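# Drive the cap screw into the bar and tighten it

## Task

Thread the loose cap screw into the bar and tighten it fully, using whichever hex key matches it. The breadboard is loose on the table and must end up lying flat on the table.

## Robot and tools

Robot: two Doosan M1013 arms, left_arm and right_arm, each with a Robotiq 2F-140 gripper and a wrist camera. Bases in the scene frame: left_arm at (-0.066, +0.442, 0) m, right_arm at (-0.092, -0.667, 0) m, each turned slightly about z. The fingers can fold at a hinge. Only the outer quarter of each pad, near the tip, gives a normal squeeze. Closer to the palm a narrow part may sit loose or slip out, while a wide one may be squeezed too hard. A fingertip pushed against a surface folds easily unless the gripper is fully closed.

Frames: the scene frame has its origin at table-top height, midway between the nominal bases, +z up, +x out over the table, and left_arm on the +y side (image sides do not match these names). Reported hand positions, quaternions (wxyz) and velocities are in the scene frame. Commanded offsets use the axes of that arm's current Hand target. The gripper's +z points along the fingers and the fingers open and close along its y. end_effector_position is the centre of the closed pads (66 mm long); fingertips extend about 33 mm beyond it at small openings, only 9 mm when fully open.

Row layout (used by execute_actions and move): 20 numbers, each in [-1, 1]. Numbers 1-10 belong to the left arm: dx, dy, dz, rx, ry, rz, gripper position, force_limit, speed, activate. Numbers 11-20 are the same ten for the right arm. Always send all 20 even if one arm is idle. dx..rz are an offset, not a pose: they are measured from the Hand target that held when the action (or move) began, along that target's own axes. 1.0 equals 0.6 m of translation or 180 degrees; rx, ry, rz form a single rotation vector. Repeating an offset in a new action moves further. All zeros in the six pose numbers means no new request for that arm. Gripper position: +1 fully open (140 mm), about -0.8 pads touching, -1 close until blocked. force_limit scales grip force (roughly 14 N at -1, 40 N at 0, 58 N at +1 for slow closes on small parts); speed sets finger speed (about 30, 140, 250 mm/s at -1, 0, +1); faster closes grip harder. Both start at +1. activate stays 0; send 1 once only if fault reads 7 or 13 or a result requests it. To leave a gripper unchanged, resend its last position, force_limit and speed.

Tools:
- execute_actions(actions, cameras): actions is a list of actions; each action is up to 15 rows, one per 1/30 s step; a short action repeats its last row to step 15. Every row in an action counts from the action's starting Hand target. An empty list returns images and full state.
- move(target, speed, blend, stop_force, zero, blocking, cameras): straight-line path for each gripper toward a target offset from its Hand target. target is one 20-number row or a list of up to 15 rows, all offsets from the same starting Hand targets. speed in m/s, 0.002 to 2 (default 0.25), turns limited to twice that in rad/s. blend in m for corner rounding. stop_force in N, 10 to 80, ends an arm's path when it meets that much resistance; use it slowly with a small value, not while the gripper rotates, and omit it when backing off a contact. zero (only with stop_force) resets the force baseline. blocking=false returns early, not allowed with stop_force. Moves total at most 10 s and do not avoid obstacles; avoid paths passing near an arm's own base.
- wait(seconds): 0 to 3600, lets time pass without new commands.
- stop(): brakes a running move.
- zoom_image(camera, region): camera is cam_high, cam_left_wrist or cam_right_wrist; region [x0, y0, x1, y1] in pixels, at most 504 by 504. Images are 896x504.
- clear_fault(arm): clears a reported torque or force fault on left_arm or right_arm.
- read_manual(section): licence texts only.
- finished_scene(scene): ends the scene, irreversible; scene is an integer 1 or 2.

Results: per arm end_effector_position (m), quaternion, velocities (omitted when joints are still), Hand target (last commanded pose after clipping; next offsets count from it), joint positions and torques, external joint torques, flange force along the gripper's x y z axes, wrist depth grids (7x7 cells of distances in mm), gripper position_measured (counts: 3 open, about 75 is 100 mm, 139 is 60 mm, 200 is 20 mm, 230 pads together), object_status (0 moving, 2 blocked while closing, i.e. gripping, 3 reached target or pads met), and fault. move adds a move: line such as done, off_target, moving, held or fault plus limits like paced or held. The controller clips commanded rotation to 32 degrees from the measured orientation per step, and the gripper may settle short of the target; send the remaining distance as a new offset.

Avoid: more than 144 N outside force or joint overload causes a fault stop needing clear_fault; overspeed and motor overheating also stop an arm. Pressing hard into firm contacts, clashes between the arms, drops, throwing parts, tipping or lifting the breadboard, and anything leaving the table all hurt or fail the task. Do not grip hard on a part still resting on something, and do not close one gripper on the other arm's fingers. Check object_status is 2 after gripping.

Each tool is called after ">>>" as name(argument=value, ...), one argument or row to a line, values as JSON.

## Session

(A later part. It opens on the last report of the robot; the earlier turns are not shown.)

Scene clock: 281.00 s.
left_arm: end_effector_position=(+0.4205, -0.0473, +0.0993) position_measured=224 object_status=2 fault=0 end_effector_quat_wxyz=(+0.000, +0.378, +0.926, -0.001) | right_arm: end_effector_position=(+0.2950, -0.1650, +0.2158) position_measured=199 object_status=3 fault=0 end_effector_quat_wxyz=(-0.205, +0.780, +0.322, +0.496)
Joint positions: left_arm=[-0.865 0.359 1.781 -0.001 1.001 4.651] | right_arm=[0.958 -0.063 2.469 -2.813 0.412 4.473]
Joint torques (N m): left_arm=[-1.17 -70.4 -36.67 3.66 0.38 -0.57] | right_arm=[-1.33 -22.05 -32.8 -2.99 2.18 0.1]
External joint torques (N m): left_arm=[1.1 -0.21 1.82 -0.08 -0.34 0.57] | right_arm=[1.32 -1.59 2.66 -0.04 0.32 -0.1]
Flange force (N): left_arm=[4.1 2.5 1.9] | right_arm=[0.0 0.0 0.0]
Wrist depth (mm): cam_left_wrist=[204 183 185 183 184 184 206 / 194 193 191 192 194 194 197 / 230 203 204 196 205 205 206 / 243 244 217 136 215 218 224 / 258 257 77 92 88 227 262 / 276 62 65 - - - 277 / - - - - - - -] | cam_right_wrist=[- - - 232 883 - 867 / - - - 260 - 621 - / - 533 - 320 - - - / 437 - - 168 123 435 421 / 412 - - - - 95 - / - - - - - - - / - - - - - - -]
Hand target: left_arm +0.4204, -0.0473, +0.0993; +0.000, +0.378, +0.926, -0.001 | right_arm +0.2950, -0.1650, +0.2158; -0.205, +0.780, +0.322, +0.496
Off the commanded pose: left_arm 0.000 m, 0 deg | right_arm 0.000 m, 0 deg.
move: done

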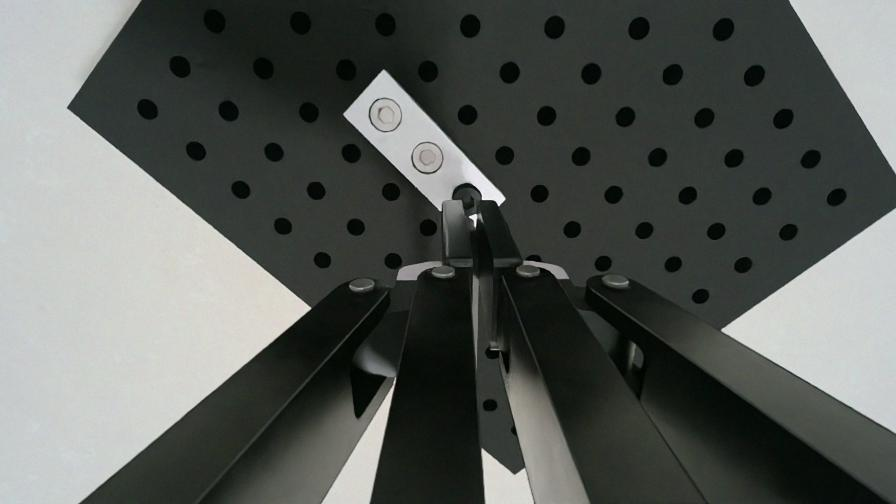

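>>> move(
  target=[0.0138,0.0008,0,0,0,0,-0.98,0.5,-1,0,0,0,0,0,0,0,-0.55,-0.5,0,0],
  speed=0.05,
)

>>> move(
  target=[0,0,0.01,0,0,0,-0.98,0.5,-1,0,0,0,0,0,0,0,-0.55,-0.5,0,0],
  speed=0.02,
  cameras=["cam_left_wrist","cam_right_wrist"],
)

>>> zoom_image(
  camera="cam_right_wrist",
  region=[440, 215, 480, 265],
)

>>> move(
  target=[0,0,0.008,0,0,0,-0.98,0.5,-1,0,0,0,0,0,0,0,-0.55,-0.5,0,0],
  speed=0.006,
  stop_force=10,
)

Scene clock: 282.67 s.
left_arm: end_effector_position=(+0.4149, -0.0412, +0.0993) position_measured=224 object_status=2 fault=0 end_effector_quat_wxyz=(+0.000, +0.378, +0.926, -0.001) | right_arm: end_effector_position=(+0.2950, -0.1650, +0.2158) position_measured=199 object_status=3 fault=0 end_effector_quat_wxyz=(-0.205, +0.780, +0.322, +0.496)
Joint positions: left_arm=[-0.866 0.347 1.798 -0.001 0.996 4.651] | right_arm=[0.958 -0.063 2.469 -2.813 0.412 4.473]
Joint torques (N m): left_arm=[-0.93 -69.13 -36.24 3.67 0.41 -0.58] | right_arm=[-1.27 -22.01 -32.81 -3 2.2 0.08]
External joint torques (N m): left_arm=[0.94 -0.41 1.47 -0.1 -0.38 0.58] | right_arm=[1.43 -1.78 2.35 -0.06 0.32 -0.08]
Flange force (N): left_arm=[3.6 2.3 1.5] | right_arm=[0.0 0.0 0.0]
Wrist depth (mm): cam_left_wrist=[206 183 184 183 184 185 207 / 213 194 192 194 194 195 215 / 229 204 204 199 205 205 208 / 244 243 216 137 215 217 219 / 258 256 77 92 88 226 262 / 273 62 65 - - - 276 / - - - - - - -] | cam_right_wrist=[- 846 838 216 - 736 - / - - 629 261 634 624 634 / - - - 340 495 511 - / - 406 400 167 113 440 416 / 390 394 - - - - 374 / - - - - - - - / - - - - - - -]
Hand target: left_arm +0.4149, -0.0412, +0.0993; +0.000, +0.378, +0.926, -0.001 | right_arm +0.2950, -0.1650, +0.2158; -0.205, +0.780, +0.322, +0.496
Off the commanded pose: left_arm 0.000 m, 0 deg | right_arm 0.000 m, 0 deg.
move: done

Scene clock: 283.23 s.
left_arm: end_effector_position=(+0.4149, -0.0412, +0.0934) position_measured=224 object_status=2 fault=0 end_effector_quat_wxyz=(+0.000, +0.378, +0.926, -0.001) | right_arm: end_effector_position=(+0.2950, -0.1650, +0.2158) position_measured=199 object_status=3 fault=0 end_effector_quat_wxyz=(-0.205, +0.780, +0.322, +0.496)
Joint positions: left_arm=[-0.866 0.353 1.803 -0.001 0.985 4.651] | right_arm=[0.958 -0.063 2.469 -2.813 0.412 4.473]
Joint torques (N m): left_arm=[-0.72 -68.9 -36.19 3.63 0.39 -0.58] | right_arm=[-1.34 -21.78 -32.68 -3.01 2.16 0.12]
External joint torques (N m): left_arm=[0.69 -0.84 1.73 -0.09 -0.35 0.58] | right_arm=[1.43 -2 2.27 -0.05 0.36 -0.12]
Flange force (N): left_arm=[4.8 1.9 1.2] | right_arm=[0.0 0.0 0.0]
Wrist depth (mm): cam_left_wrist=[202 180 179 179 179 180 201 / 192 187 188 189 189 189 194 / 224 198 199 193 199 200 202 / 236 234 210 136 208 212 212 / 252 249 77 92 88 219 254 / 265 62 65 - - - 269 / - - - - - - -] | cam_right_wrist=[- - - 235 - 792 808 / - - - 237 621 - 619 / 515 517 - 293 489 - 518 / - - - 167 113 - - / - - - - - - 371 / - - - 310 - - - / - - - - - - -]
Hand target: left_arm +0.4149, -0.0412, +0.0933; +0.000, +0.378, +0.926, -0.001 | right_arm +0.2950, -0.1650, +0.2158; -0.205, +0.780, +0.322, +0.496
Off the commanded pose: left_arm 0.000 m, 0 deg | right_arm 0.000 m, 0 deg.
move: done

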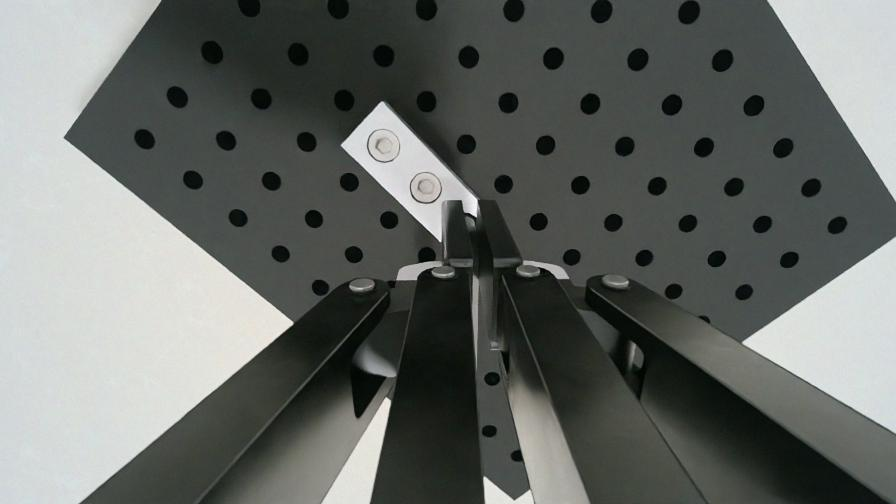

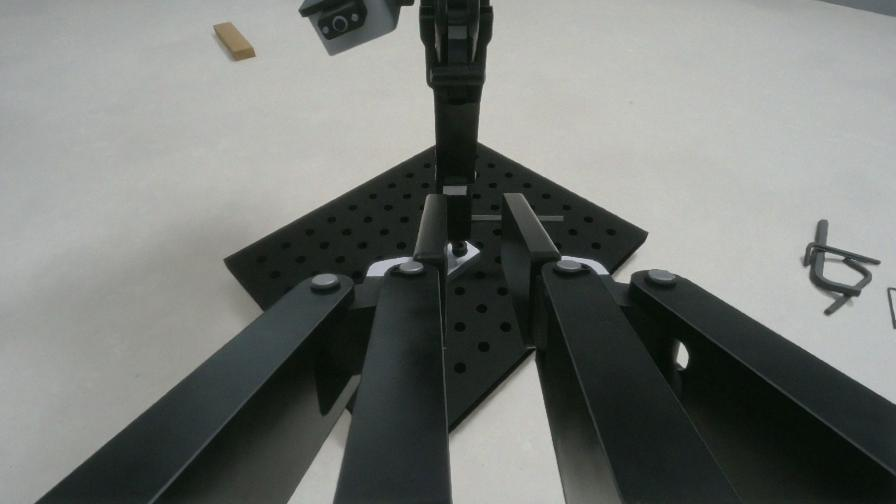

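Scaled by 10.080 from the camera's image (finer frame: 1280x720).

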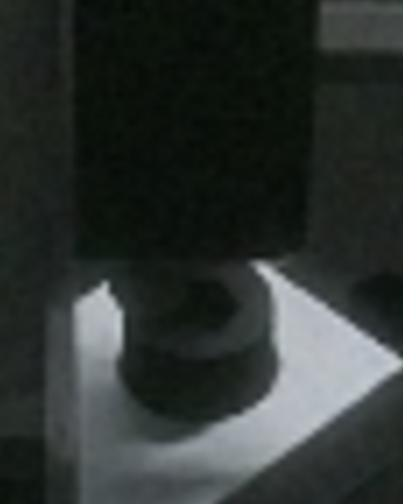

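Scene clock: 284.00 s.
left_arm: end_effector_position=(+0.4149, -0.0412, +0.0923) position_measured=224 object_status=2 fault=0 end_effector_quat_wxyz=(+0.000, +0.378, +0.926, -0.001) | right_arm: end_effector_position=(+0.2950, -0.1650, +0.2158) position_measured=199 object_status=3 fault=0 end_effector_quat_wxyz=(-0.205, +0.780, +0.322, +0.496)
Joint positions: left_arm=[-0.866 0.354 1.803 -0.001 0.983 4.651] | right_arm=[0.958 -0.063 2.469 -2.813 0.412 4.473]
Joint torques (N m): left_arm=[-0.69 -53.8 -28.22 3.31 -1.08 -0.57] | right_arm=[-1.39 -21.91 -32.71 -2.98 2.16 0.07]
External joint torques (N m): left_arm=[0.72 -16.36 -6.24 0.23 1.12 0.57] | right_arm=[1.43 -1.71 2.3 -0.08 0.36 -0.07]
Flange force (N): left_arm=[9.2 2.0 -22.0] | right_arm=[0.0 0.0 0.0]
Wrist depth (mm): cam_left_wrist=[200 179 178 178 178 179 201 / 190 187 186 188 188 188 193 / 223 197 198 190 198 200 201 / 236 234 209 137 208 210 212 / 251 248 77 92 88 219 254 / 264 62 65 - - - 267 / - - - - - - -] | cam_right_wrist=[- - - 243 - - - / - 675 - 256 623 - - / - - - 296 - - 530 / - 466 - 169 401 - - / - - - - - - - / - - - - - - - / - - - - - - -]
Hand target: left_arm +0.4149, -0.0412, +0.0923; +0.000, +0.378, +0.926, -0.001 (not the last commanded pose) | right_arm +0.2950, -0.1650, +0.2158; -0.205, +0.780, +0.322, +0.496
Off the commanded pose: left_arm 0.004 m, 0 deg | right_arm 0.000 m, 0 deg.
move: contact (left_arm)

>>> move(
  target=[0,0,-0.004,0,0,0,-0.98,0.5,-1,0,0,0,0,0,0,0,-0.55,-0.5,0,0],
  speed=0.05,
  cameras=["cam_left_wrist","cam_right_wrist"],
)

>>> zoom_image(
  camera="cam_right_wrist",
  region=[445, 230, 475, 260],
)

>>> zoom_image(
  camera="cam_left_wrist",
  region=[450, 195, 490, 240],
)

Scene clock: 285.47 s.
left_arm: end_effector_position=(+0.4149, -0.0412, +0.0947) position_measured=224 object_status=2 fault=0 end_effector_quat_wxyz=(+0.000, +0.378, +0.926, -0.001) | right_arm: end_effector_position=(+0.2950, -0.1650, +0.2158) position_measured=199 object_status=3 fault=0 end_effector_quat_wxyz=(-0.205, +0.780, +0.322, +0.496)
Joint positions: left_arm=[-0.866 0.351 1.802 -0.001 0.987 4.651] | right_arm=[0.958 -0.063 2.469 -2.813 0.412 4.473]
Joint torques (N m): left_arm=[-0.77 -69.3 -36.22 3.61 0.41 -0.47] | right_arm=[-1.46 -21.98 -32.7 -3 2.19 0.13]
External joint torques (N m): left_arm=[0.67 -0.26 1.64 -0.06 -0.38 0.47] | right_arm=[1.4 -1.57 2.18 -0.07 0.33 -0.13]
Flange force (N): left_arm=[3.8 1.7 1.8] | right_arm=[0.0 0.0 0.0]
Wrist depth (mm): cam_left_wrist=[202 179 179 180 180 180 202 / 209 189 187 189 190 190 195 / 226 199 200 196 201 201 203 / 238 235 211 136 210 213 213 / 253 250 77 92 88 221 256 / 270 62 65 - - - 270 / - - - - - - -] | cam_right_wrist=[905 - - 237 835 785 751 / 584 612 - 251 - - - / 520 557 - 292 461 - 506 / 456 - - 169 123 - 442 / - - - 352 - - - / - - - - - - - / - - - - - - -]
Hand target: left_arm +0.4149, -0.0412, +0.0947; +0.000, +0.378, +0.926, -0.001 | right_arm +0.2950, -0.1650, +0.2158; -0.205, +0.780, +0.322, +0.496
Off the commanded pose: left_arm 0.000 m, 0 deg | right_arm 0.000 m, 0 deg.
move: done

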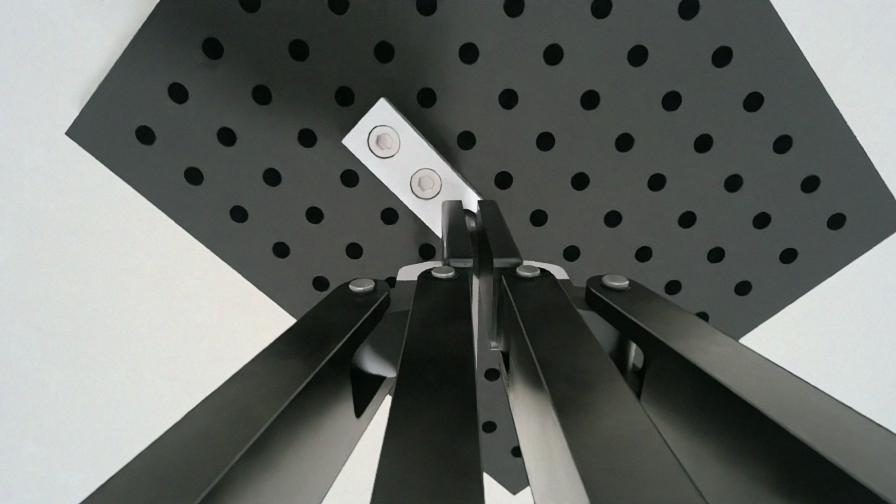

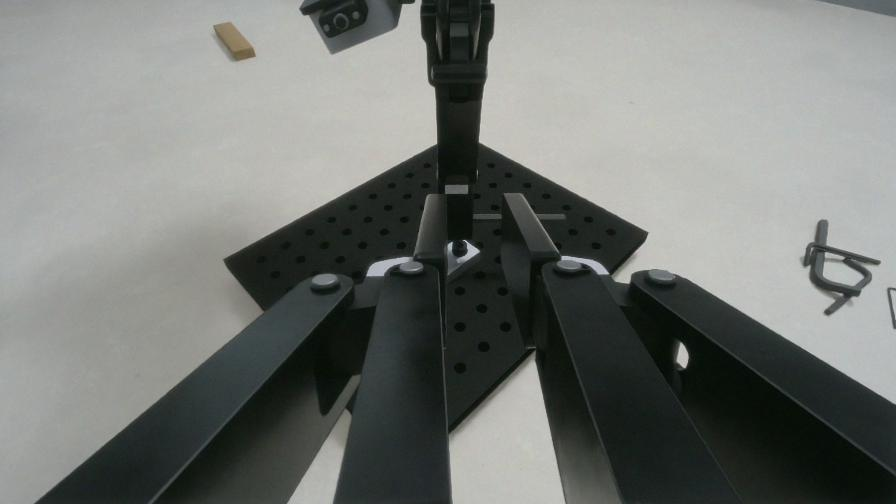

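Scaled by 16.800 from the camera's image (finer frame: 1280x720).

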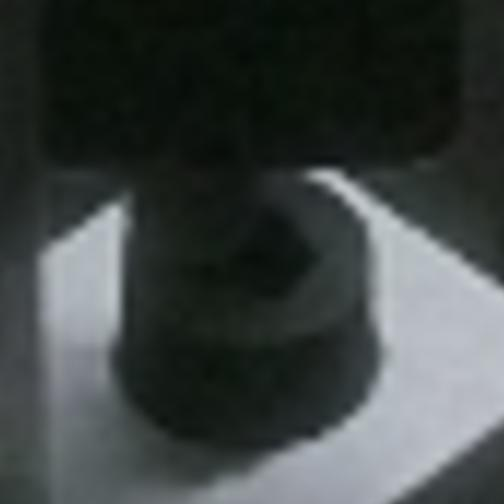

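Scaled by 11.200 from the camera's image (finer frame: 1280x720).

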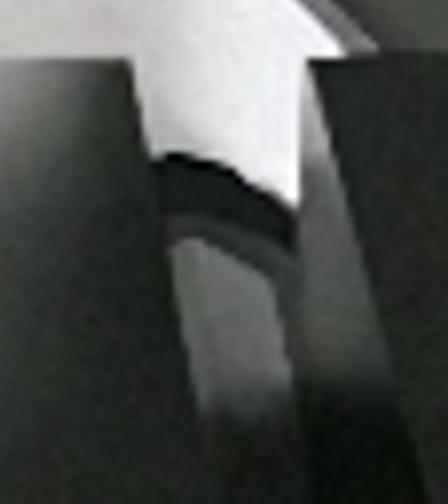

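>>> move(
  target=[-0.0043,0.0003,0,0,0,0,-0.98,0.5,-1,0,0,0,0,0,0,0,-0.55,-0.5,0,0],
  speed=0.05,
  cameras=["cam_left_wrist","cam_right_wrist"],
)

>>> zoom_image(
  camera="cam_right_wrist",
  region=[445, 230, 475, 260],
)

>>> zoom_image(
  camera="cam_left_wrist",
  region=[450, 195, 490, 240],
)

>>> move(
  target=[0,0,0.012,0,0,0,-0.98,0.5,-1,0,0,0,0,0,0,0,-0.55,-0.5,0,0],
  speed=0.006,
  stop_force=10,
  cameras=["cam_left_wrist","cam_right_wrist"],
)

>>> zoom_image(
  camera="cam_right_wrist",
  region=[445, 230, 475, 260],
)

Scene clock: 287.43 s.
left_arm: end_effector_position=(+0.4169, -0.0429, +0.0947) position_measured=224 object_status=2 fault=0 end_effector_quat_wxyz=(+0.000, +0.378, +0.926, -0.001) | right_arm: end_effector_position=(+0.2950, -0.1650, +0.2158) position_measured=199 object_status=3 fault=0 end_effector_quat_wxyz=(-0.205, +0.780, +0.322, +0.496)
Joint positions: left_arm=[-0.865 0.355 1.796 -0.001 0.989 4.652] | right_arm=[0.958 -0.063 2.469 -2.813 0.412 4.473]
Joint torques (N m): left_arm=[-0.45 -70.11 -36.19 3.59 0.4 -0.57] | right_arm=[-1.2 -21.88 -32.67 -3.05 2.16 0.09]
External joint torques (N m): left_arm=[0.51 0.17 1.71 -0.05 -0.36 0.57] | right_arm=[1.25 -1.7 2.47 0.01 0.34 -0.09]
Flange force (N): left_arm=[3.4 1.6 2.2] | right_arm=[0.0 0.0 0.0]
Wrist depth (mm): cam_left_wrist=[202 180 179 179 180 180 202 / 192 188 187 190 190 190 194 / 225 200 200 193 200 201 202 / 238 239 211 137 210 213 214 / 254 252 77 92 88 221 257 / 271 62 65 - - - 270 / - - - - - - -] | cam_right_wrist=[852 810 - 217 - 797 - / - 659 - 236 - - - / - 537 - 331 - - 514 / 444 - - 168 114 445 432 / - 395 - - - 94 - / - - - - - - - / - - - - - - -]
Hand target: left_arm +0.4169, -0.0429, +0.0947; +0.000, +0.378, +0.926, -0.001 | right_arm +0.2950, -0.1650, +0.2158; -0.205, +0.780, +0.322, +0.496
Off the commanded pose: left_arm 0.000 m, 0 deg | right_arm 0.000 m, 0 deg.
move: done

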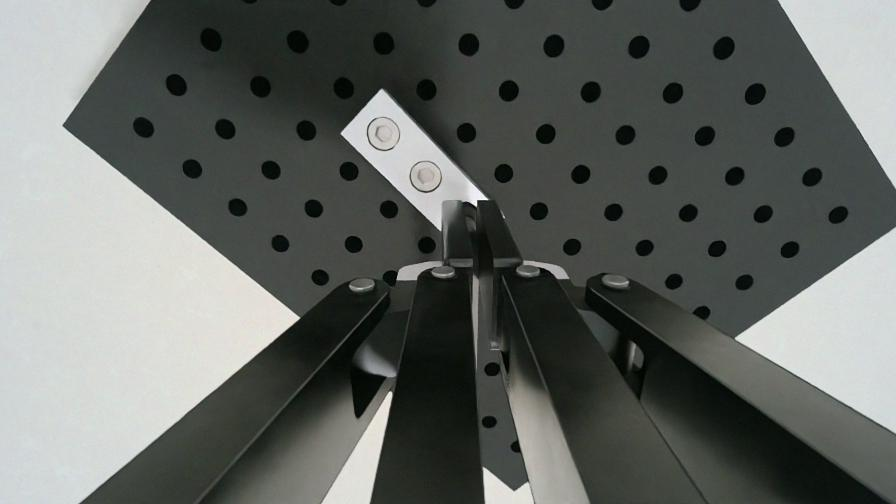

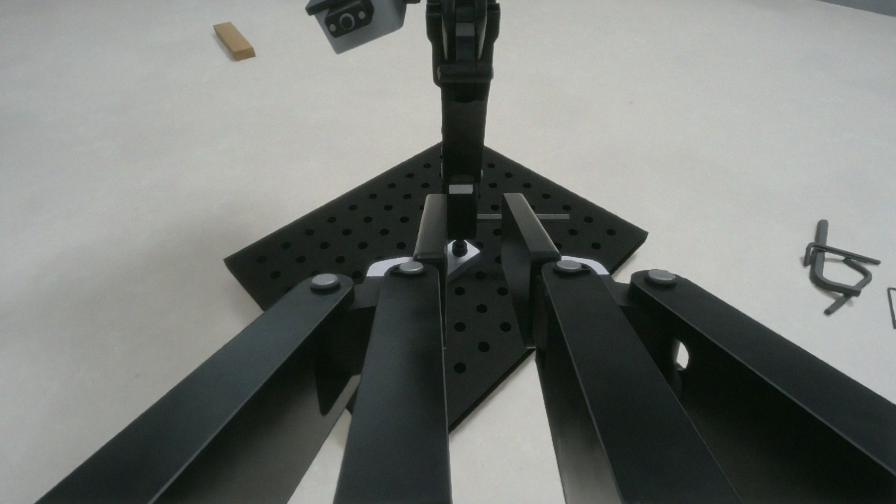

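Scaled by 16.800 from the camera's image (finer frame: 1280x720).

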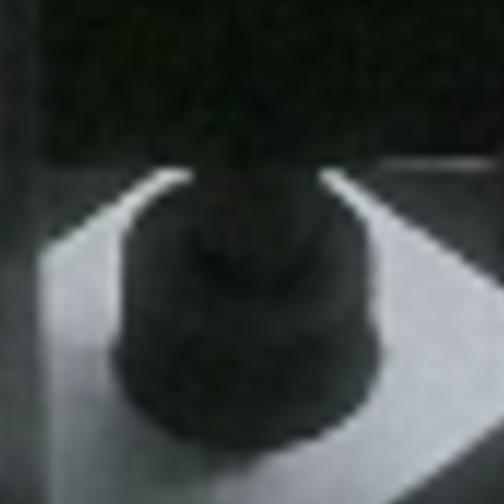

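Scaled by 11.200 from the camera's image (finer frame: 1280x720).

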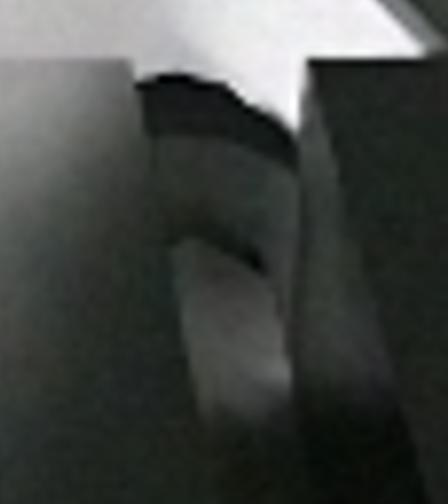

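Scene clock: 288.47 s.
left_arm: end_effector_position=(+0.4170, -0.0430, +0.0922) position_measured=224 object_status=2 fault=0 end_effector_quat_wxyz=(+0.001, +0.378, +0.926, -0.001) | right_arm: end_effector_position=(+0.2950, -0.1650, +0.2158) position_measured=199 object_status=3 fault=0 end_effector_quat_wxyz=(-0.205, +0.780, +0.322, +0.496)
Joint positions: left_arm=[-0.865 0.357 1.798 -0.001 0.985 4.652] | right_arm=[0.958 -0.063 2.469 -2.813 0.412 4.473]
Joint torques (N m): left_arm=[-0.95 -56.94 -27.2 3.3 0.44 -0.6] | right_arm=[-1.46 -21.58 -32.71 -3.03 2.22 0.06]
External joint torques (N m): left_arm=[0.94 -13.34 -7.32 0.24 -0.4 0.6] | right_arm=[1.53 -2.08 2.42 -0.02 0.29 -0.06]
Flange force (N): left_arm=[3.7 2.3 -17.4] | right_arm=[0.0 0.0 0.0]
Wrist depth (mm): cam_left_wrist=[200 178 177 178 178 179 200 / 190 187 185 187 188 188 192 / 225 197 197 191 198 198 199 / 236 232 209 136 207 209 210 / 251 248 77 92 88 218 254 / 266 62 65 - - - 267 / - - - - - - -] | cam_right_wrist=[838 - - 220 - - 829 / 650 - - 233 - 630 - / - - - 293 - - 503 / 438 - - 351 118 - - / - - - - - 387 378 / - - - - - - - / - - - - - - -]
Hand target: left_arm +0.4170, -0.0430, +0.0922; +0.000, +0.378, +0.926, -0.001 (not the last commanded pose) | right_arm +0.2950, -0.1650, +0.2158; -0.205, +0.780, +0.322, +0.496
Off the commanded pose: left_arm 0.005 m, 0 deg | right_arm 0.000 m, 0 deg.
move: contact (left_arm)

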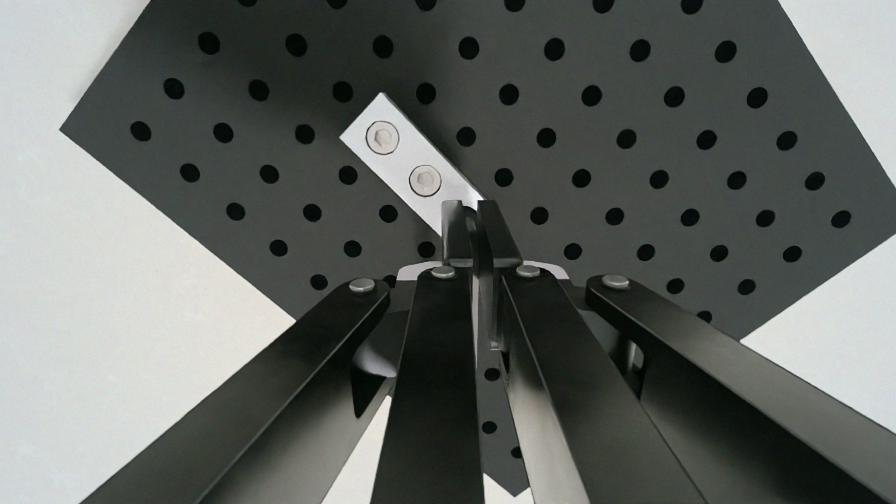

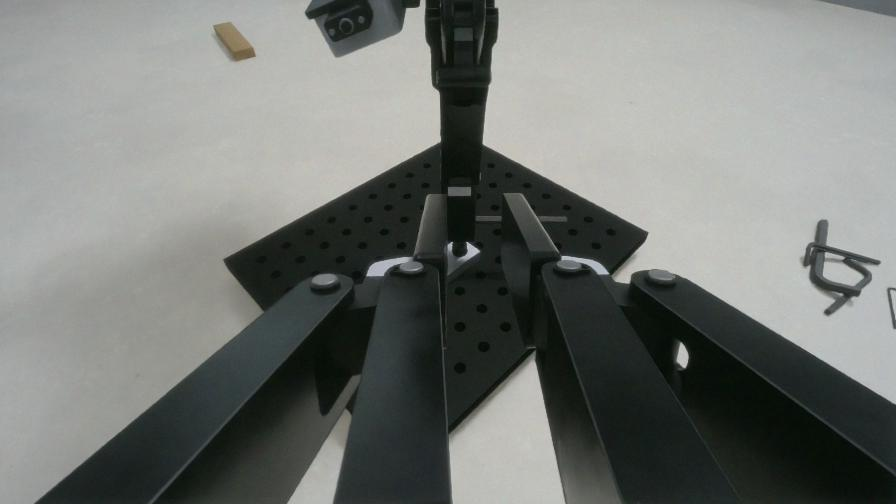

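Scaled by 16.800 from the camera's image (finer frame: 1280x720).

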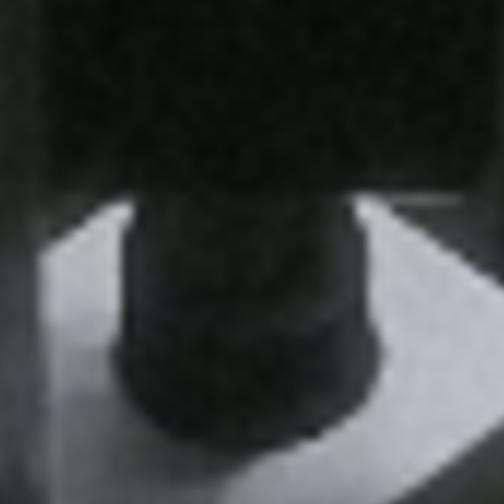

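>>> move(
  target=[
    [-0.0005,0,0,0,0,0,-0.98,0.5,-1,0,0,0,0,0,0,0,-0.55,-0.5,0,0],
  ],
  speed=0.02,
)

>>> move(
  target=[
    [0,0,0,0,0,0.012,-0.98,0.5,-1,0,0,0,0,0,0,0,-0.55,-0.5,0,0],
  ],
  speed=0.05,
)

>>> move(
  target=[
    [0,0,0,0,0,0.012,-0.98,0.5,-1,0,0,0,0,0,0,0,-0.55,-0.5,0,0],
  ],
  speed=0.05,
)

>>> move(
  target=[
    [0,0,0,0,0,-0.036,-0.98,0.5,-1,0,0,0,0,0,0,0,-0.55,-0.5,0,0],
  ],
  speed=0.05,
)

>>> move(
  target=[
    [0,0,0,0,0,-0.012,-0.98,0.5,-1,0,0,0,0,0,0,0,-0.55,-0.5,0,0],
  ],
  speed=0.05,
)

Scene clock: 289.87 s.
left_arm: end_effector_position=(+0.4172, -0.0432, +0.0922) position_measured=224 object_status=2 fault=0 end_effector_quat_wxyz=(+0.000, +0.378, +0.926, -0.001) | right_arm: end_effector_position=(+0.2950, -0.1650, +0.2158) position_measured=199 object_status=3 fault=0 end_effector_quat_wxyz=(-0.205, +0.780, +0.322, +0.496)
Joint positions: left_arm=[-0.865 0.358 1.798 -0.001 0.985 4.652] | right_arm=[0.958 -0.063 2.469 -2.813 0.412 4.473]
Joint torques (N m): left_arm=[-0.95 -54.04 -27.06 3.56 -0.5 -0.55] | right_arm=[-1.66 -21.58 -32.88 -3.03 2.2 0.09]
External joint torques (N m): left_arm=[0.94 -16.13 -7.35 -0.02 0.54 0.55] | right_arm=[1.65 -2.06 2.44 -0.03 0.32 -0.1]
Flange force (N): left_arm=[6.9 2.2 -21.6] | right_arm=[0.0 0.0 0.0]
Wrist depth (mm): cam_left_wrist=[200 178 178 178 179 178 200 / 191 187 185 188 190 187 193 / 224 197 198 191 199 199 199 / 235 233 209 136 208 211 211 / 251 248 77 92 88 219 254 / 263 62 65 - - - 266 / - - - - - - -] | cam_right_wrist=[- 883 770 233 849 829 985 / - - 657 247 623 596 612 / - - 494 282 530 509 571 / 447 - 399 169 118 446 - / - - - - - - - / - - - - - - - / - - - - - - -]
Hand target: left_arm +0.4172, -0.0432, +0.0922; +0.000, +0.378, +0.926, -0.001 | right_arm +0.2950, -0.1650, +0.2158; -0.205, +0.780, +0.322, +0.496
Off the commanded pose: left_arm 0.000 m, 0 deg | right_arm 0.000 m, 0 deg.
move: done

Scene clock: 290.53 s.
left_arm: end_effector_position=(+0.4172, -0.0432, +0.0922) position_measured=224 object_status=2 fault=0 end_effector_quat_wxyz=(+0.001, +0.396, +0.918, -0.001) | right_arm: end_effector_position=(+0.2950, -0.1650, +0.2158) position_measured=199 object_status=3 fault=0 end_effector_quat_wxyz=(-0.205, +0.780, +0.322, +0.496)
Joint positions: left_arm=[-0.865 0.358 1.798 -0.001 0.985 4.69] | right_arm=[0.958 -0.063 2.469 -2.813 0.412 4.473]
Joint torques (N m): left_arm=[0.56 -54.25 -27.51 4.07 -0.48 -0.51] | right_arm=[-1.14 -21.42 -32.78 -2.99 2.15 0.11]
External joint torques (N m): left_arm=[-0.69 -15.91 -6.96 -0.53 0.52 0.51] | right_arm=[1.1 -2.28 2.49 -0.06 0.36 -0.12]
Flange force (N): left_arm=[7.5 -0.5 -21.0] | right_arm=[0.0 0.0 0.0]
Wrist depth (mm): cam_left_wrist=[- 179 178 178 179 179 199 / 190 187 185 187 187 189 192 / 222 198 197 192 199 199 199 / 235 234 209 137 208 210 211 / 251 248 77 92 88 218 253 / 263 62 65 - - - 267 / - - - - - - -] | cam_right_wrist=[- - - 219 782 - - / 657 - 615 225 666 629 619 / - - 536 277 527 - 501 / - - 395 168 123 - 414 / 386 392 - 349 - - 376 / - - - - - - - / - - - - - - -]
Hand target: left_arm +0.4172, -0.0432, +0.0922; +0.001, +0.396, +0.918, -0.001 | right_arm +0.2950, -0.1650, +0.2158; -0.205, +0.780, +0.322, +0.496
Off the commanded pose: left_arm 0.000 m, 0 deg | right_arm 0.000 m, 0 deg.
move: done

Scene clock: 291.20 s.
left_arm: end_effector_position=(+0.4172, -0.0432, +0.0922) position_measured=224 object_status=2 fault=0 end_effector_quat_wxyz=(+0.001, +0.413, +0.911, -0.001) | right_arm: end_effector_position=(+0.2950, -0.1650, +0.2158) position_measured=199 object_status=3 fault=0 end_effector_quat_wxyz=(-0.205, +0.780, +0.322, +0.496)
Joint positions: left_arm=[-0.865 0.358 1.798 -0.001 0.985 4.727] | right_arm=[0.958 -0.063 2.469 -2.813 0.412 4.473]
Joint torques (N m): left_arm=[0.39 -54.2 -27.4 4.2 -0.47 -0.57] | right_arm=[-1.26 -21.81 -32.54 -3.01 2.17 0.09]
External joint torques (N m): left_arm=[-0.44 -15.97 -7.07 -0.66 0.5 0.57] | right_arm=[1.32 -1.88 2.14 -0.05 0.35 -0.1]
Flange force (N): left_arm=[7.4 -0.3 -21.2] | right_arm=[0.0 0.0 0.0]
Wrist depth (mm): cam_left_wrist=[201 179 178 178 178 179 200 / 207 187 185 188 188 188 190 / 223 197 198 191 195 199 199 / 235 231 209 136 207 210 213 / 250 248 77 92 88 218 254 / 263 62 65 - - - 267 / - - - - - - -] | cam_right_wrist=[- - - 236 - - - / 672 650 - 584 618 - 615 / - 532 - 278 - - 490 / 448 - 403 168 114 - - / - - - - - 93 378 / - - - - - - - / - - - - - - -]
Hand target: left_arm +0.4172, -0.0432, +0.0922; +0.001, +0.413, +0.911, -0.001 | right_arm +0.2950, -0.1650, +0.2158; -0.205, +0.780, +0.322, +0.496
Off the commanded pose: left_arm 0.000 m, 0 deg | right_arm 0.000 m, 0 deg.
move: done

Scene clock: 292.63 s.
left_arm: end_effector_position=(+0.4172, -0.0432, +0.0922) position_measured=224 object_status=2 fault=0 end_effector_quat_wxyz=(+0.000, +0.361, +0.933, -0.001) | right_arm: end_effector_position=(+0.2950, -0.1650, +0.2158) position_measured=199 object_status=3 fault=0 end_effector_quat_wxyz=(-0.205, +0.780, +0.322, +0.496)
Joint positions: left_arm=[-0.865 0.358 1.798 -0.001 0.985 4.614] | right_arm=[0.958 -0.063 2.469 -2.813 0.412 4.473]
Joint torques (N m): left_arm=[-2.16 -55.51 -26.37 3.12 0.52 -0.51] | right_arm=[-1.37 -21.51 -32.79 -3.05 2.22 0.04]
External joint torques (N m): left_arm=[2.14 -14.91 -8.2 0.42 -0.49 0.51] | right_arm=[1.29 -1.94 2.52 0.01 0.29 -0.05]
Flange force (N): left_arm=[3.9 4.0 -19.4] | right_arm=[0.0 0.0 0.0]
Wrist depth (mm): cam_left_wrist=[198 177 177 178 178 179 200 / 189 187 185 187 188 188 193 / 222 197 197 192 199 199 201 / 236 235 209 136 208 211 211 / 250 248 - 92 88 218 253 / 264 62 65 - - - 268 / - - - - - - -] | cam_right_wrist=[895 - 782 222 - - - / - 700 593 248 - 596 - / 537 - - 294 - 514 498 / - 445 - 169 118 458 433 / - - - - - 93 385 / - - - - - - - / - - - - - - -]
Hand target: left_arm +0.4172, -0.0432, +0.0922; +0.000, +0.361, +0.933, -0.001 | right_arm +0.2950, -0.1650, +0.2158; -0.205, +0.780, +0.322, +0.496
Off the commanded pose: left_arm 0.000 m, 0 deg | right_arm 0.000 m, 0 deg.
move: done

Scene clock: 293.30 s.
left_arm: end_effector_position=(+0.4172, -0.0432, +0.0922) position_measured=224 object_status=2 fault=0 end_effector_quat_wxyz=(+0.000, +0.343, +0.939, -0.001) | right_arm: end_effector_position=(+0.2950, -0.1650, +0.2158) position_measured=199 object_status=3 fault=0 end_effector_quat_wxyz=(-0.205, +0.780, +0.322, +0.496)
Joint positions: left_arm=[-0.865 0.358 1.798 -0.001 0.985 4.577] | right_arm=[0.958 -0.063 2.469 -2.813 0.412 4.473]
Joint torques (N m): left_arm=[-2.12 -55.49 -25.63 3.02 1.09 -0.49] | right_arm=[-1.43 -21.91 -32.7 -3 2.21 0.13]
External joint torques (N m): left_arm=[2.09 -14.68 -8.82 0.52 -1.05 0.49] | right_arm=[1.39 -1.77 2.45 -0.04 0.3 -0.13]
Flange force (N): left_arm=[2.5 4.0 -18.7] | right_arm=[0.0 0.0 0.0]
Wrist depth (mm): cam_left_wrist=[199 178 178 178 178 178 200 / 189 186 185 186 188 188 209 / 222 196 198 190 198 199 202 / 235 236 210 137 207 210 211 / 252 246 77 92 88 218 254 / 264 62 65 - - - 267 / - - - - - - -] | cam_right_wrist=[841 - 792 219 - - 792 / 672 - - 248 - 594 - / 530 - - 277 537 519 - / - 439 407 168 113 440 422 / 388 - - - - 93 380 / - - - - - - - / - - - - - - -]
Hand target: left_arm +0.4172, -0.0432, +0.0922; +0.000, +0.343, +0.939, -0.001 | right_arm +0.2950, -0.1650, +0.2158; -0.205, +0.780, +0.322, +0.496
Off the commanded pose: left_arm 0.000 m, 0 deg | right_arm 0.000 m, 0 deg.
move: done

>>> move(
  target=[-0.01,0,-0.01,0,0,0,-0.98,0.5,-1,0,0,0,0,0,0,0,-0.55,-0.5,0,0],
  speed=0.03,
  cameras=["cam_left_wrist","cam_right_wrist"],
)

>>> zoom_image(
  camera="cam_left_wrist",
  region=[445, 190, 495, 240],
)

>>> zoom_image(
  camera="cam_right_wrist",
  region=[435, 215, 485, 265],
)

Scene clock: 296.00 s.
left_arm: end_effector_position=(+0.4218, -0.0470, +0.0982) position_measured=224 object_status=2 fault=0 end_effector_quat_wxyz=(+0.000, +0.343, +0.939, -0.001) | right_arm: end_effector_position=(+0.2950, -0.1650, +0.2158) position_measured=199 object_status=3 fault=0 end_effector_quat_wxyz=(-0.205, +0.780, +0.322, +0.496)
Joint positions: left_arm=[-0.864 0.361 1.781 -0.001 0.999 4.578] | right_arm=[0.958 -0.063 2.469 -2.813 0.412 4.473]
Joint torques (N m): left_arm=[-0.7 -70.46 -36.69 3.64 0.4 -0.54] | right_arm=[-1.21 -21.66 -32.59 -2.99 2.21 0.09]
External joint torques (N m): left_arm=[0.55 -0.29 1.94 -0.08 -0.36 0.54] | right_arm=[1.13 -1.99 2.3 -0.06 0.31 -0.09]
Flange force (N): left_arm=[4.4 2.0 1.9] | right_arm=[0.0 0.0 0.0]
Wrist depth (mm): cam_left_wrist=[183 182 182 183 183 183 204 / 217 192 192 188 192 193 197 / 228 205 203 199 204 204 207 / 243 242 216 137 213 218 218 / 258 255 77 92 88 225 262 / 273 62 65 - - - 275 / - - - - - - -] | cam_right_wrist=[- 802 816 227 765 835 - / - 639 679 237 - - - / 533 530 - 276 - - - / - - 406 167 113 - - / - - - - - - 372 / - - - - - - - / - - - - - - -]
Hand target: left_arm +0.4218, -0.0470, +0.0982; +0.000, +0.343, +0.939, -0.001 | right_arm +0.2950, -0.1650, +0.2158; -0.205, +0.780, +0.322, +0.496
Off the commanded pose: left_arm 0.000 m, 0 deg | right_arm 0.000 m, 0 deg.
move: done

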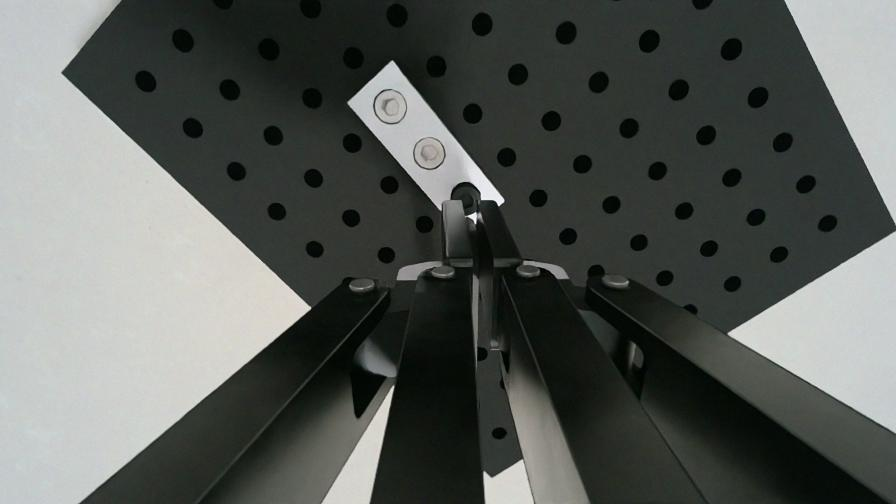

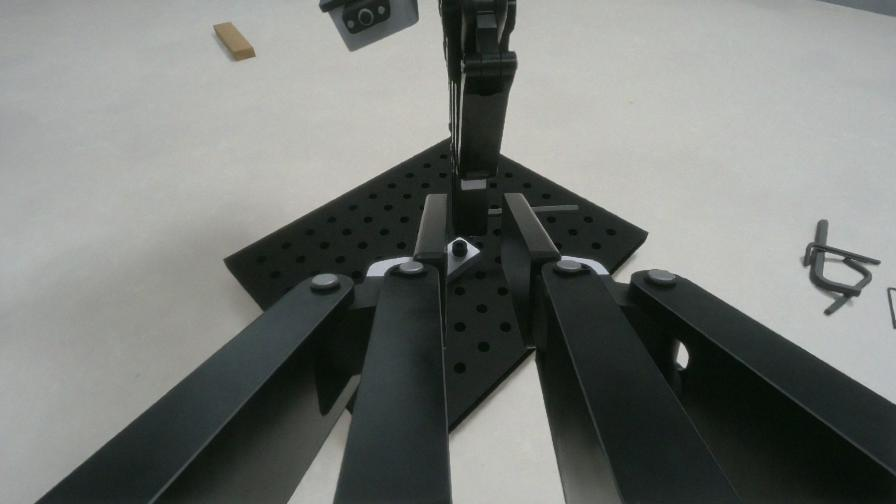

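Scaled by 10.080 from the camera's image (finer frame: 1280x720).

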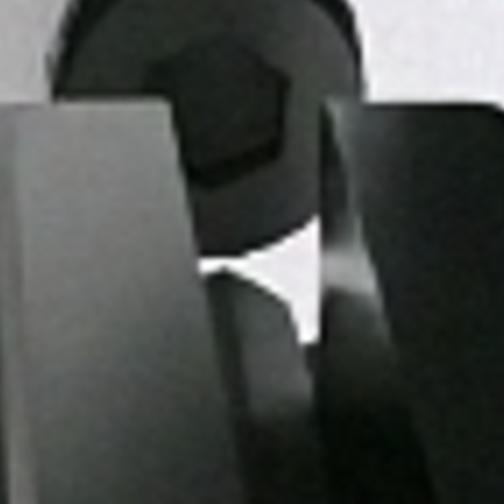

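Scaled by 10.080 from the camera's image (finer frame: 1280x720).

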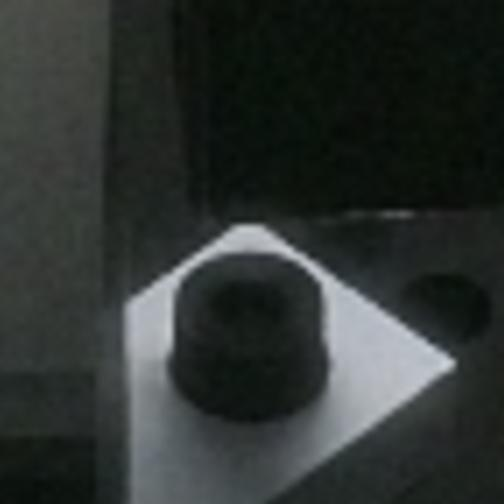

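>>> move(
  target=[0,0,0,0,0,0.0239,-0.98,0.5,-1,0,0,0,0,0,0,0,-0.55,-0.5,0,0],
  speed=0.05,
  cameras=["cam_left_wrist"],
)

>>> zoom_image(
  camera="cam_left_wrist",
  region=[450, 190, 480, 220],
)

>>> zoom_image(
  camera="cam_left_wrist",
  region=[455, 210, 480, 235],
)

Scene clock: 297.83 s.
left_arm: end_effector_position=(+0.4218, -0.0470, +0.0982) position_measured=224 object_status=2 fault=0 end_effector_quat_wxyz=(+0.001, +0.378, +0.926, -0.001) | right_arm: end_effector_position=(+0.2950, -0.1650, +0.2158) position_measured=199 object_status=3 fault=0 end_effector_quat_wxyz=(-0.205, +0.780, +0.322, +0.496)
Joint positions: left_arm=[-0.864 0.361 1.781 -0.001 0.999 4.653] | right_arm=[0.958 -0.063 2.469 -2.813 0.412 4.473]
Joint torques (N m): left_arm=[-0.5 -70.71 -36.37 3.67 0.41 -0.51] | right_arm=[-1.27 -21.53 -32.67 -3.04 2.19 0.07]
External joint torques (N m): left_arm=[0.58 -0.38 1.51 -0.08 -0.37 0.51] | right_arm=[1.27 -2.11 2.23 -0.02 0.33 -0.07]
Flange force (N): left_arm=[3.8 1.6 1.5] | right_arm=[0.0 0.0 0.0]
Wrist depth (mm): cam_left_wrist=[203 182 183 182 183 183 205 / 194 192 190 191 192 193 198 / 228 206 203 195 204 205 204 / 242 243 215 136 214 217 221 / 258 255 77 92 88 225 260 / 273 62 65 - - - 276 / - - - - - - -] | cam_right_wrist=[- - - 234 886 - - / 706 - - 243 - - - / - - 552 278 - 563 524 / 454 - - 168 121 430 441 / 394 391 - - - - - / - - - - - - - / - - - - - - -]
Hand target: left_arm +0.4218, -0.0470, +0.0982; +0.000, +0.378, +0.926, -0.001 | right_arm +0.2950, -0.1650, +0.2158; -0.205, +0.780, +0.322, +0.496
Off the commanded pose: left_arm 0.000 m, 0 deg | right_arm 0.000 m, 0 deg.
move: done

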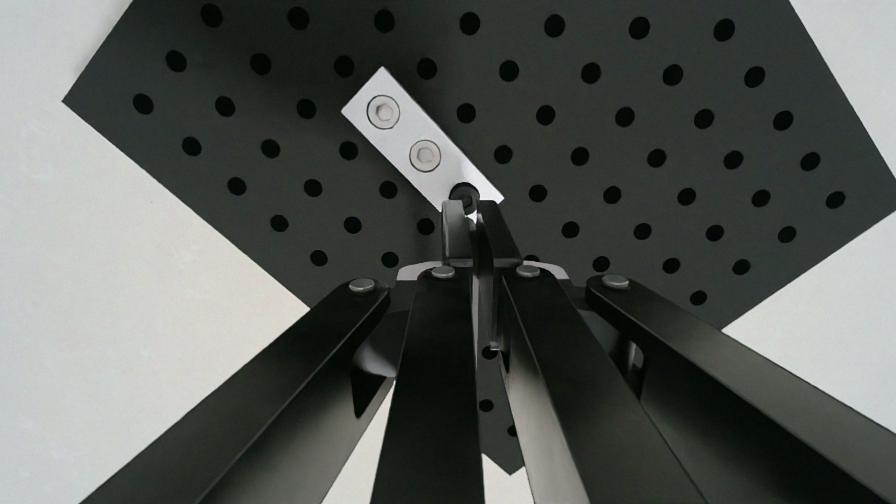

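Scaled by 16.800 from the camera's image (finer frame: 1280x720).

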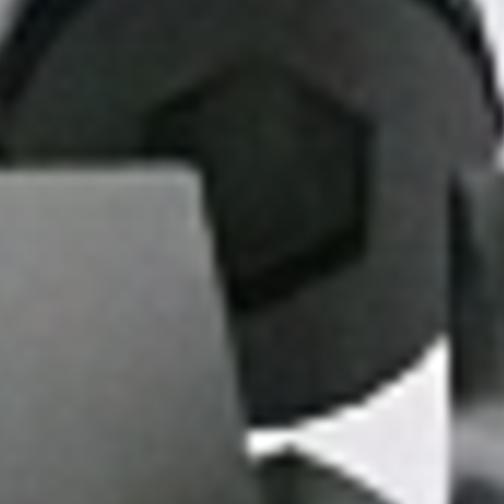

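Scaled by 20.160 from the camera's image (finer frame: 1280x720).

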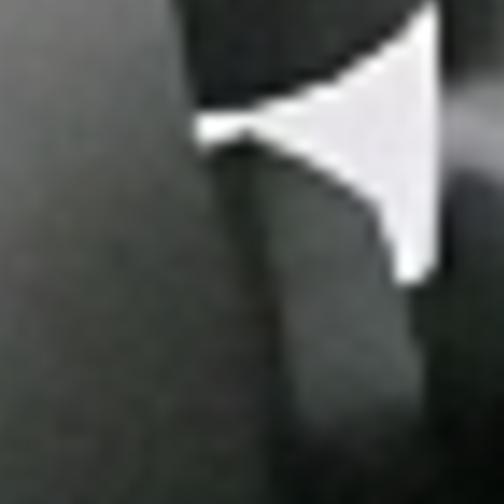

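>>> move(
  target=[-0.01667,0,0,0,0,0,-0.98,0.5,-1,0,0,0,0,0,0,0,-0.55,-0.5,0,0],
  speed=0.05,
  cameras=["cam_left_wrist"],
)

>>> zoom_image(
  camera="cam_left_wrist",
  region=[450, 165, 480, 195],
)

Scene clock: 301.70 s.
left_arm: end_effector_position=(+0.4289, -0.0540, +0.0983) position_measured=224 object_status=2 fault=0 end_effector_quat_wxyz=(+0.000, +0.378, +0.926, -0.001) | right_arm: end_effector_position=(+0.2950, -0.1650, +0.2158) position_measured=199 object_status=3 fault=0 end_effector_quat_wxyz=(-0.205, +0.780, +0.322, +0.496)
Joint positions: left_arm=[-0.863 0.374 1.76 -0.001 1.005 4.654] | right_arm=[0.958 -0.063 2.469 -2.813 0.412 4.473]
Joint torques (N m): left_arm=[-0.45 -72.23 -36.77 3.62 0.33 -0.56] | right_arm=[-1.18 -21.49 -32.69 -3.04 2.15 0.09]
External joint torques (N m): left_arm=[0.44 0.15 1.91 -0.04 -0.29 0.56] | right_arm=[1.19 -2.15 2.44 0 0.35 -0.09]
Flange force (N): left_arm=[3.8 1.5 2.2] | right_arm=[0.0 0.0 0.0]
Wrist depth (mm): cam_left_wrist=[186 182 182 183 183 184 188 / 216 192 192 188 193 193 196 / 229 205 203 200 203 204 204 / 243 243 216 136 214 217 242 / 257 255 77 92 88 225 260 / 273 62 65 - - - 275 / - - - - - - -] | cam_right_wrist=[899 - - 214 844 - - / - - - 245 - - - / - - - 282 - 491 - / - - 415 167 123 451 425 / - - - - - - 374 / - - - - - - - / - - - - - - -]
Hand target: left_arm +0.4289, -0.0541, +0.0983; +0.000, +0.378, +0.926, -0.001 | right_arm +0.2950, -0.1650, +0.2158; -0.205, +0.780, +0.322, +0.496
Off the commanded pose: left_arm 0.000 m, 0 deg | right_arm 0.000 m, 0 deg.
move: done

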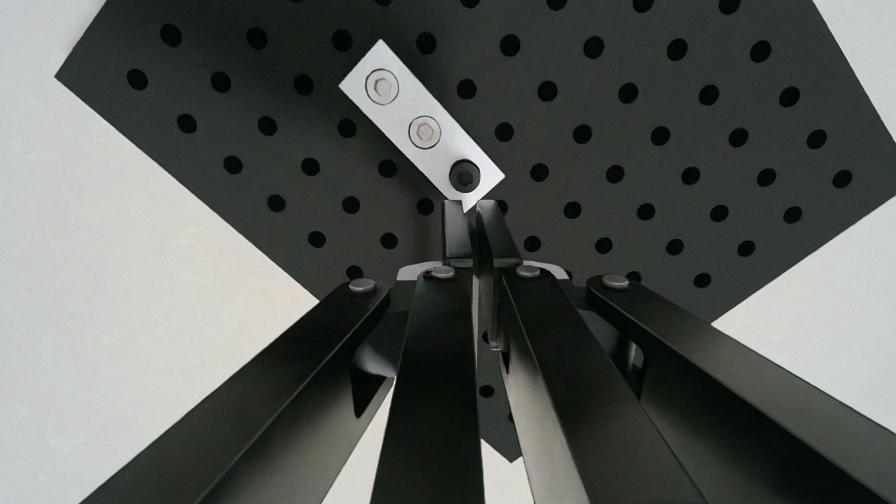

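Scaled by 16.800 from the camera's image (finer frame: 1280x720).

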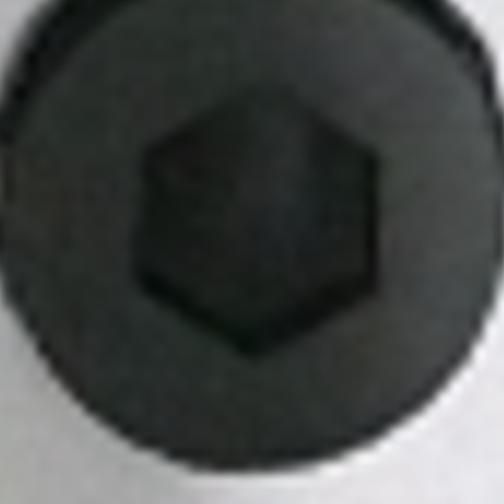

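>>> move(
  target=[0.02667,0,0.007,0,0,0.0122,-0.98,0.5,-1,0,0,0,0,0,0,0,-0.55,-0.5,0,0],
  speed=0.04,
  cameras=["cam_left_wrist","cam_right_wrist"],
)

>>> zoom_image(
  camera="cam_left_wrist",
  region=[450, 205, 480, 235],
)

>>> zoom_image(
  camera="cam_right_wrist",
  region=[445, 225, 475, 255],
)

Scene clock: 304.77 s.
left_arm: end_effector_position=(+0.4175, -0.0429, +0.0940) position_measured=224 object_status=2 fault=0 end_effector_quat_wxyz=(+0.001, +0.396, +0.918, -0.001) | right_arm: end_effector_position=(+0.2950, -0.1650, +0.2158) position_measured=199 object_status=3 fault=0 end_effector_quat_wxyz=(-0.205, +0.780, +0.322, +0.496)
Joint positions: left_arm=[-0.864 0.356 1.796 -0.001 0.988 4.691] | right_arm=[0.958 -0.063 2.469 -2.813 0.412 4.473]
Joint torques (N m): left_arm=[-0.3 -69.75 -36.28 3.59 0.41 -0.45] | right_arm=[-1.62 -21.9 -32.66 -3.01 2.23 0.07]
External joint torques (N m): left_arm=[0.3 -0.22 1.79 -0.05 -0.38 0.45] | right_arm=[1.64 -1.92 2.26 -0.05 0.29 -0.07]
Flange force (N): left_arm=[4.2 1.0 1.9] | right_arm=[0.0 0.0 0.0]
Wrist depth (mm): cam_left_wrist=[201 179 179 179 180 180 202 / 208 188 187 189 190 189 194 / 225 199 199 192 199 201 201 / 237 236 211 136 207 213 213 / 251 250 77 92 88 220 255 / 266 62 65 - - - 269 / - - - - - - -] | cam_right_wrist=[- 754 - 236 816 - - / 645 - 644 226 - 624 - / - - - 294 515 502 - / 443 - - 168 118 434 - / 402 - - - - 95 - / - - - - - - - / - - - - - - -]
Hand target: left_arm +0.4175, -0.0429, +0.0940; +0.001, +0.396, +0.918, -0.001 | right_arm +0.2950, -0.1650, +0.2158; -0.205, +0.780, +0.322, +0.496
Off the commanded pose: left_arm 0.000 m, 0 deg | right_arm 0.000 m, 0 deg.
move: done

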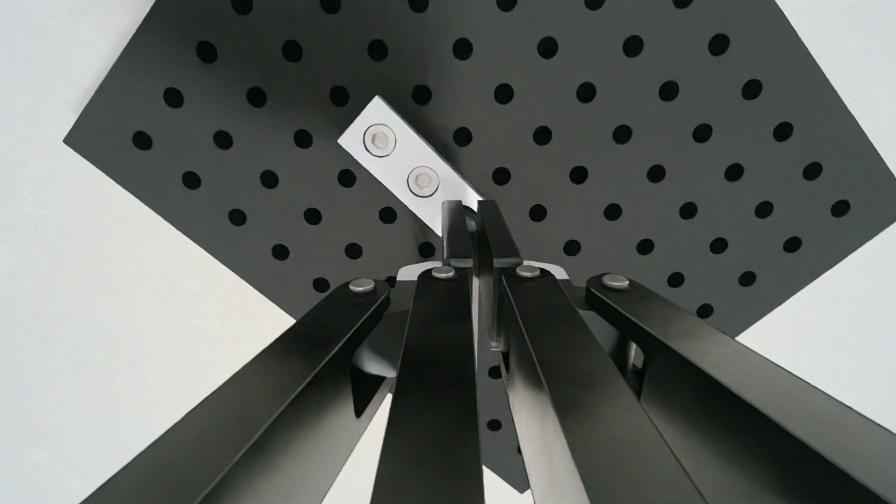

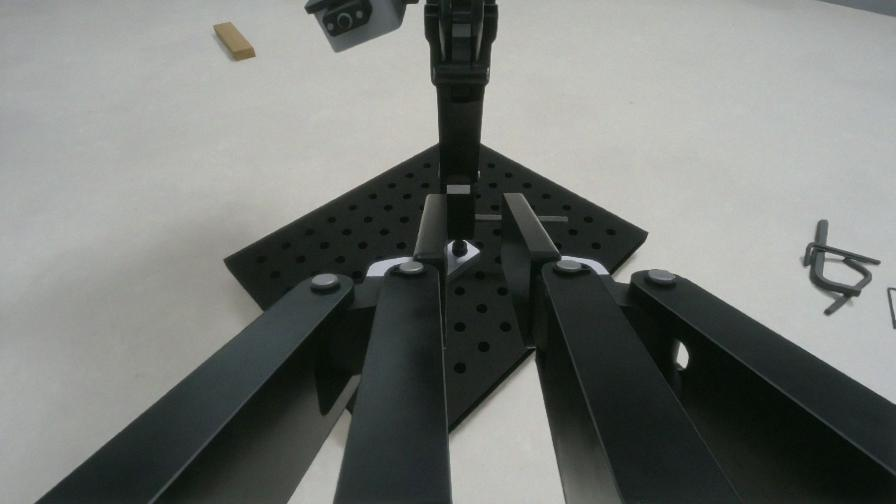

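Scaled by 16.800 from the camera's image (finer frame: 1280x720).

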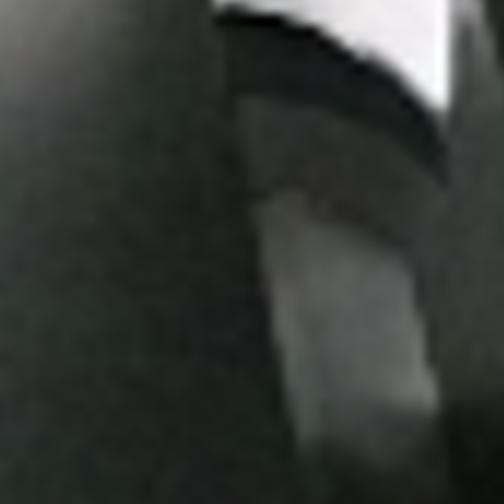

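Scaled by 16.800 from the camera's image (finer frame: 1280x720).

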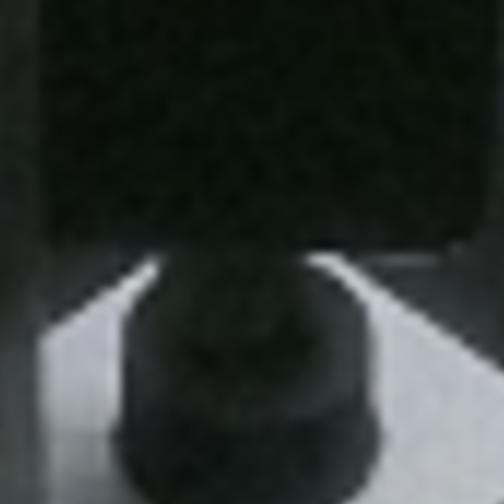

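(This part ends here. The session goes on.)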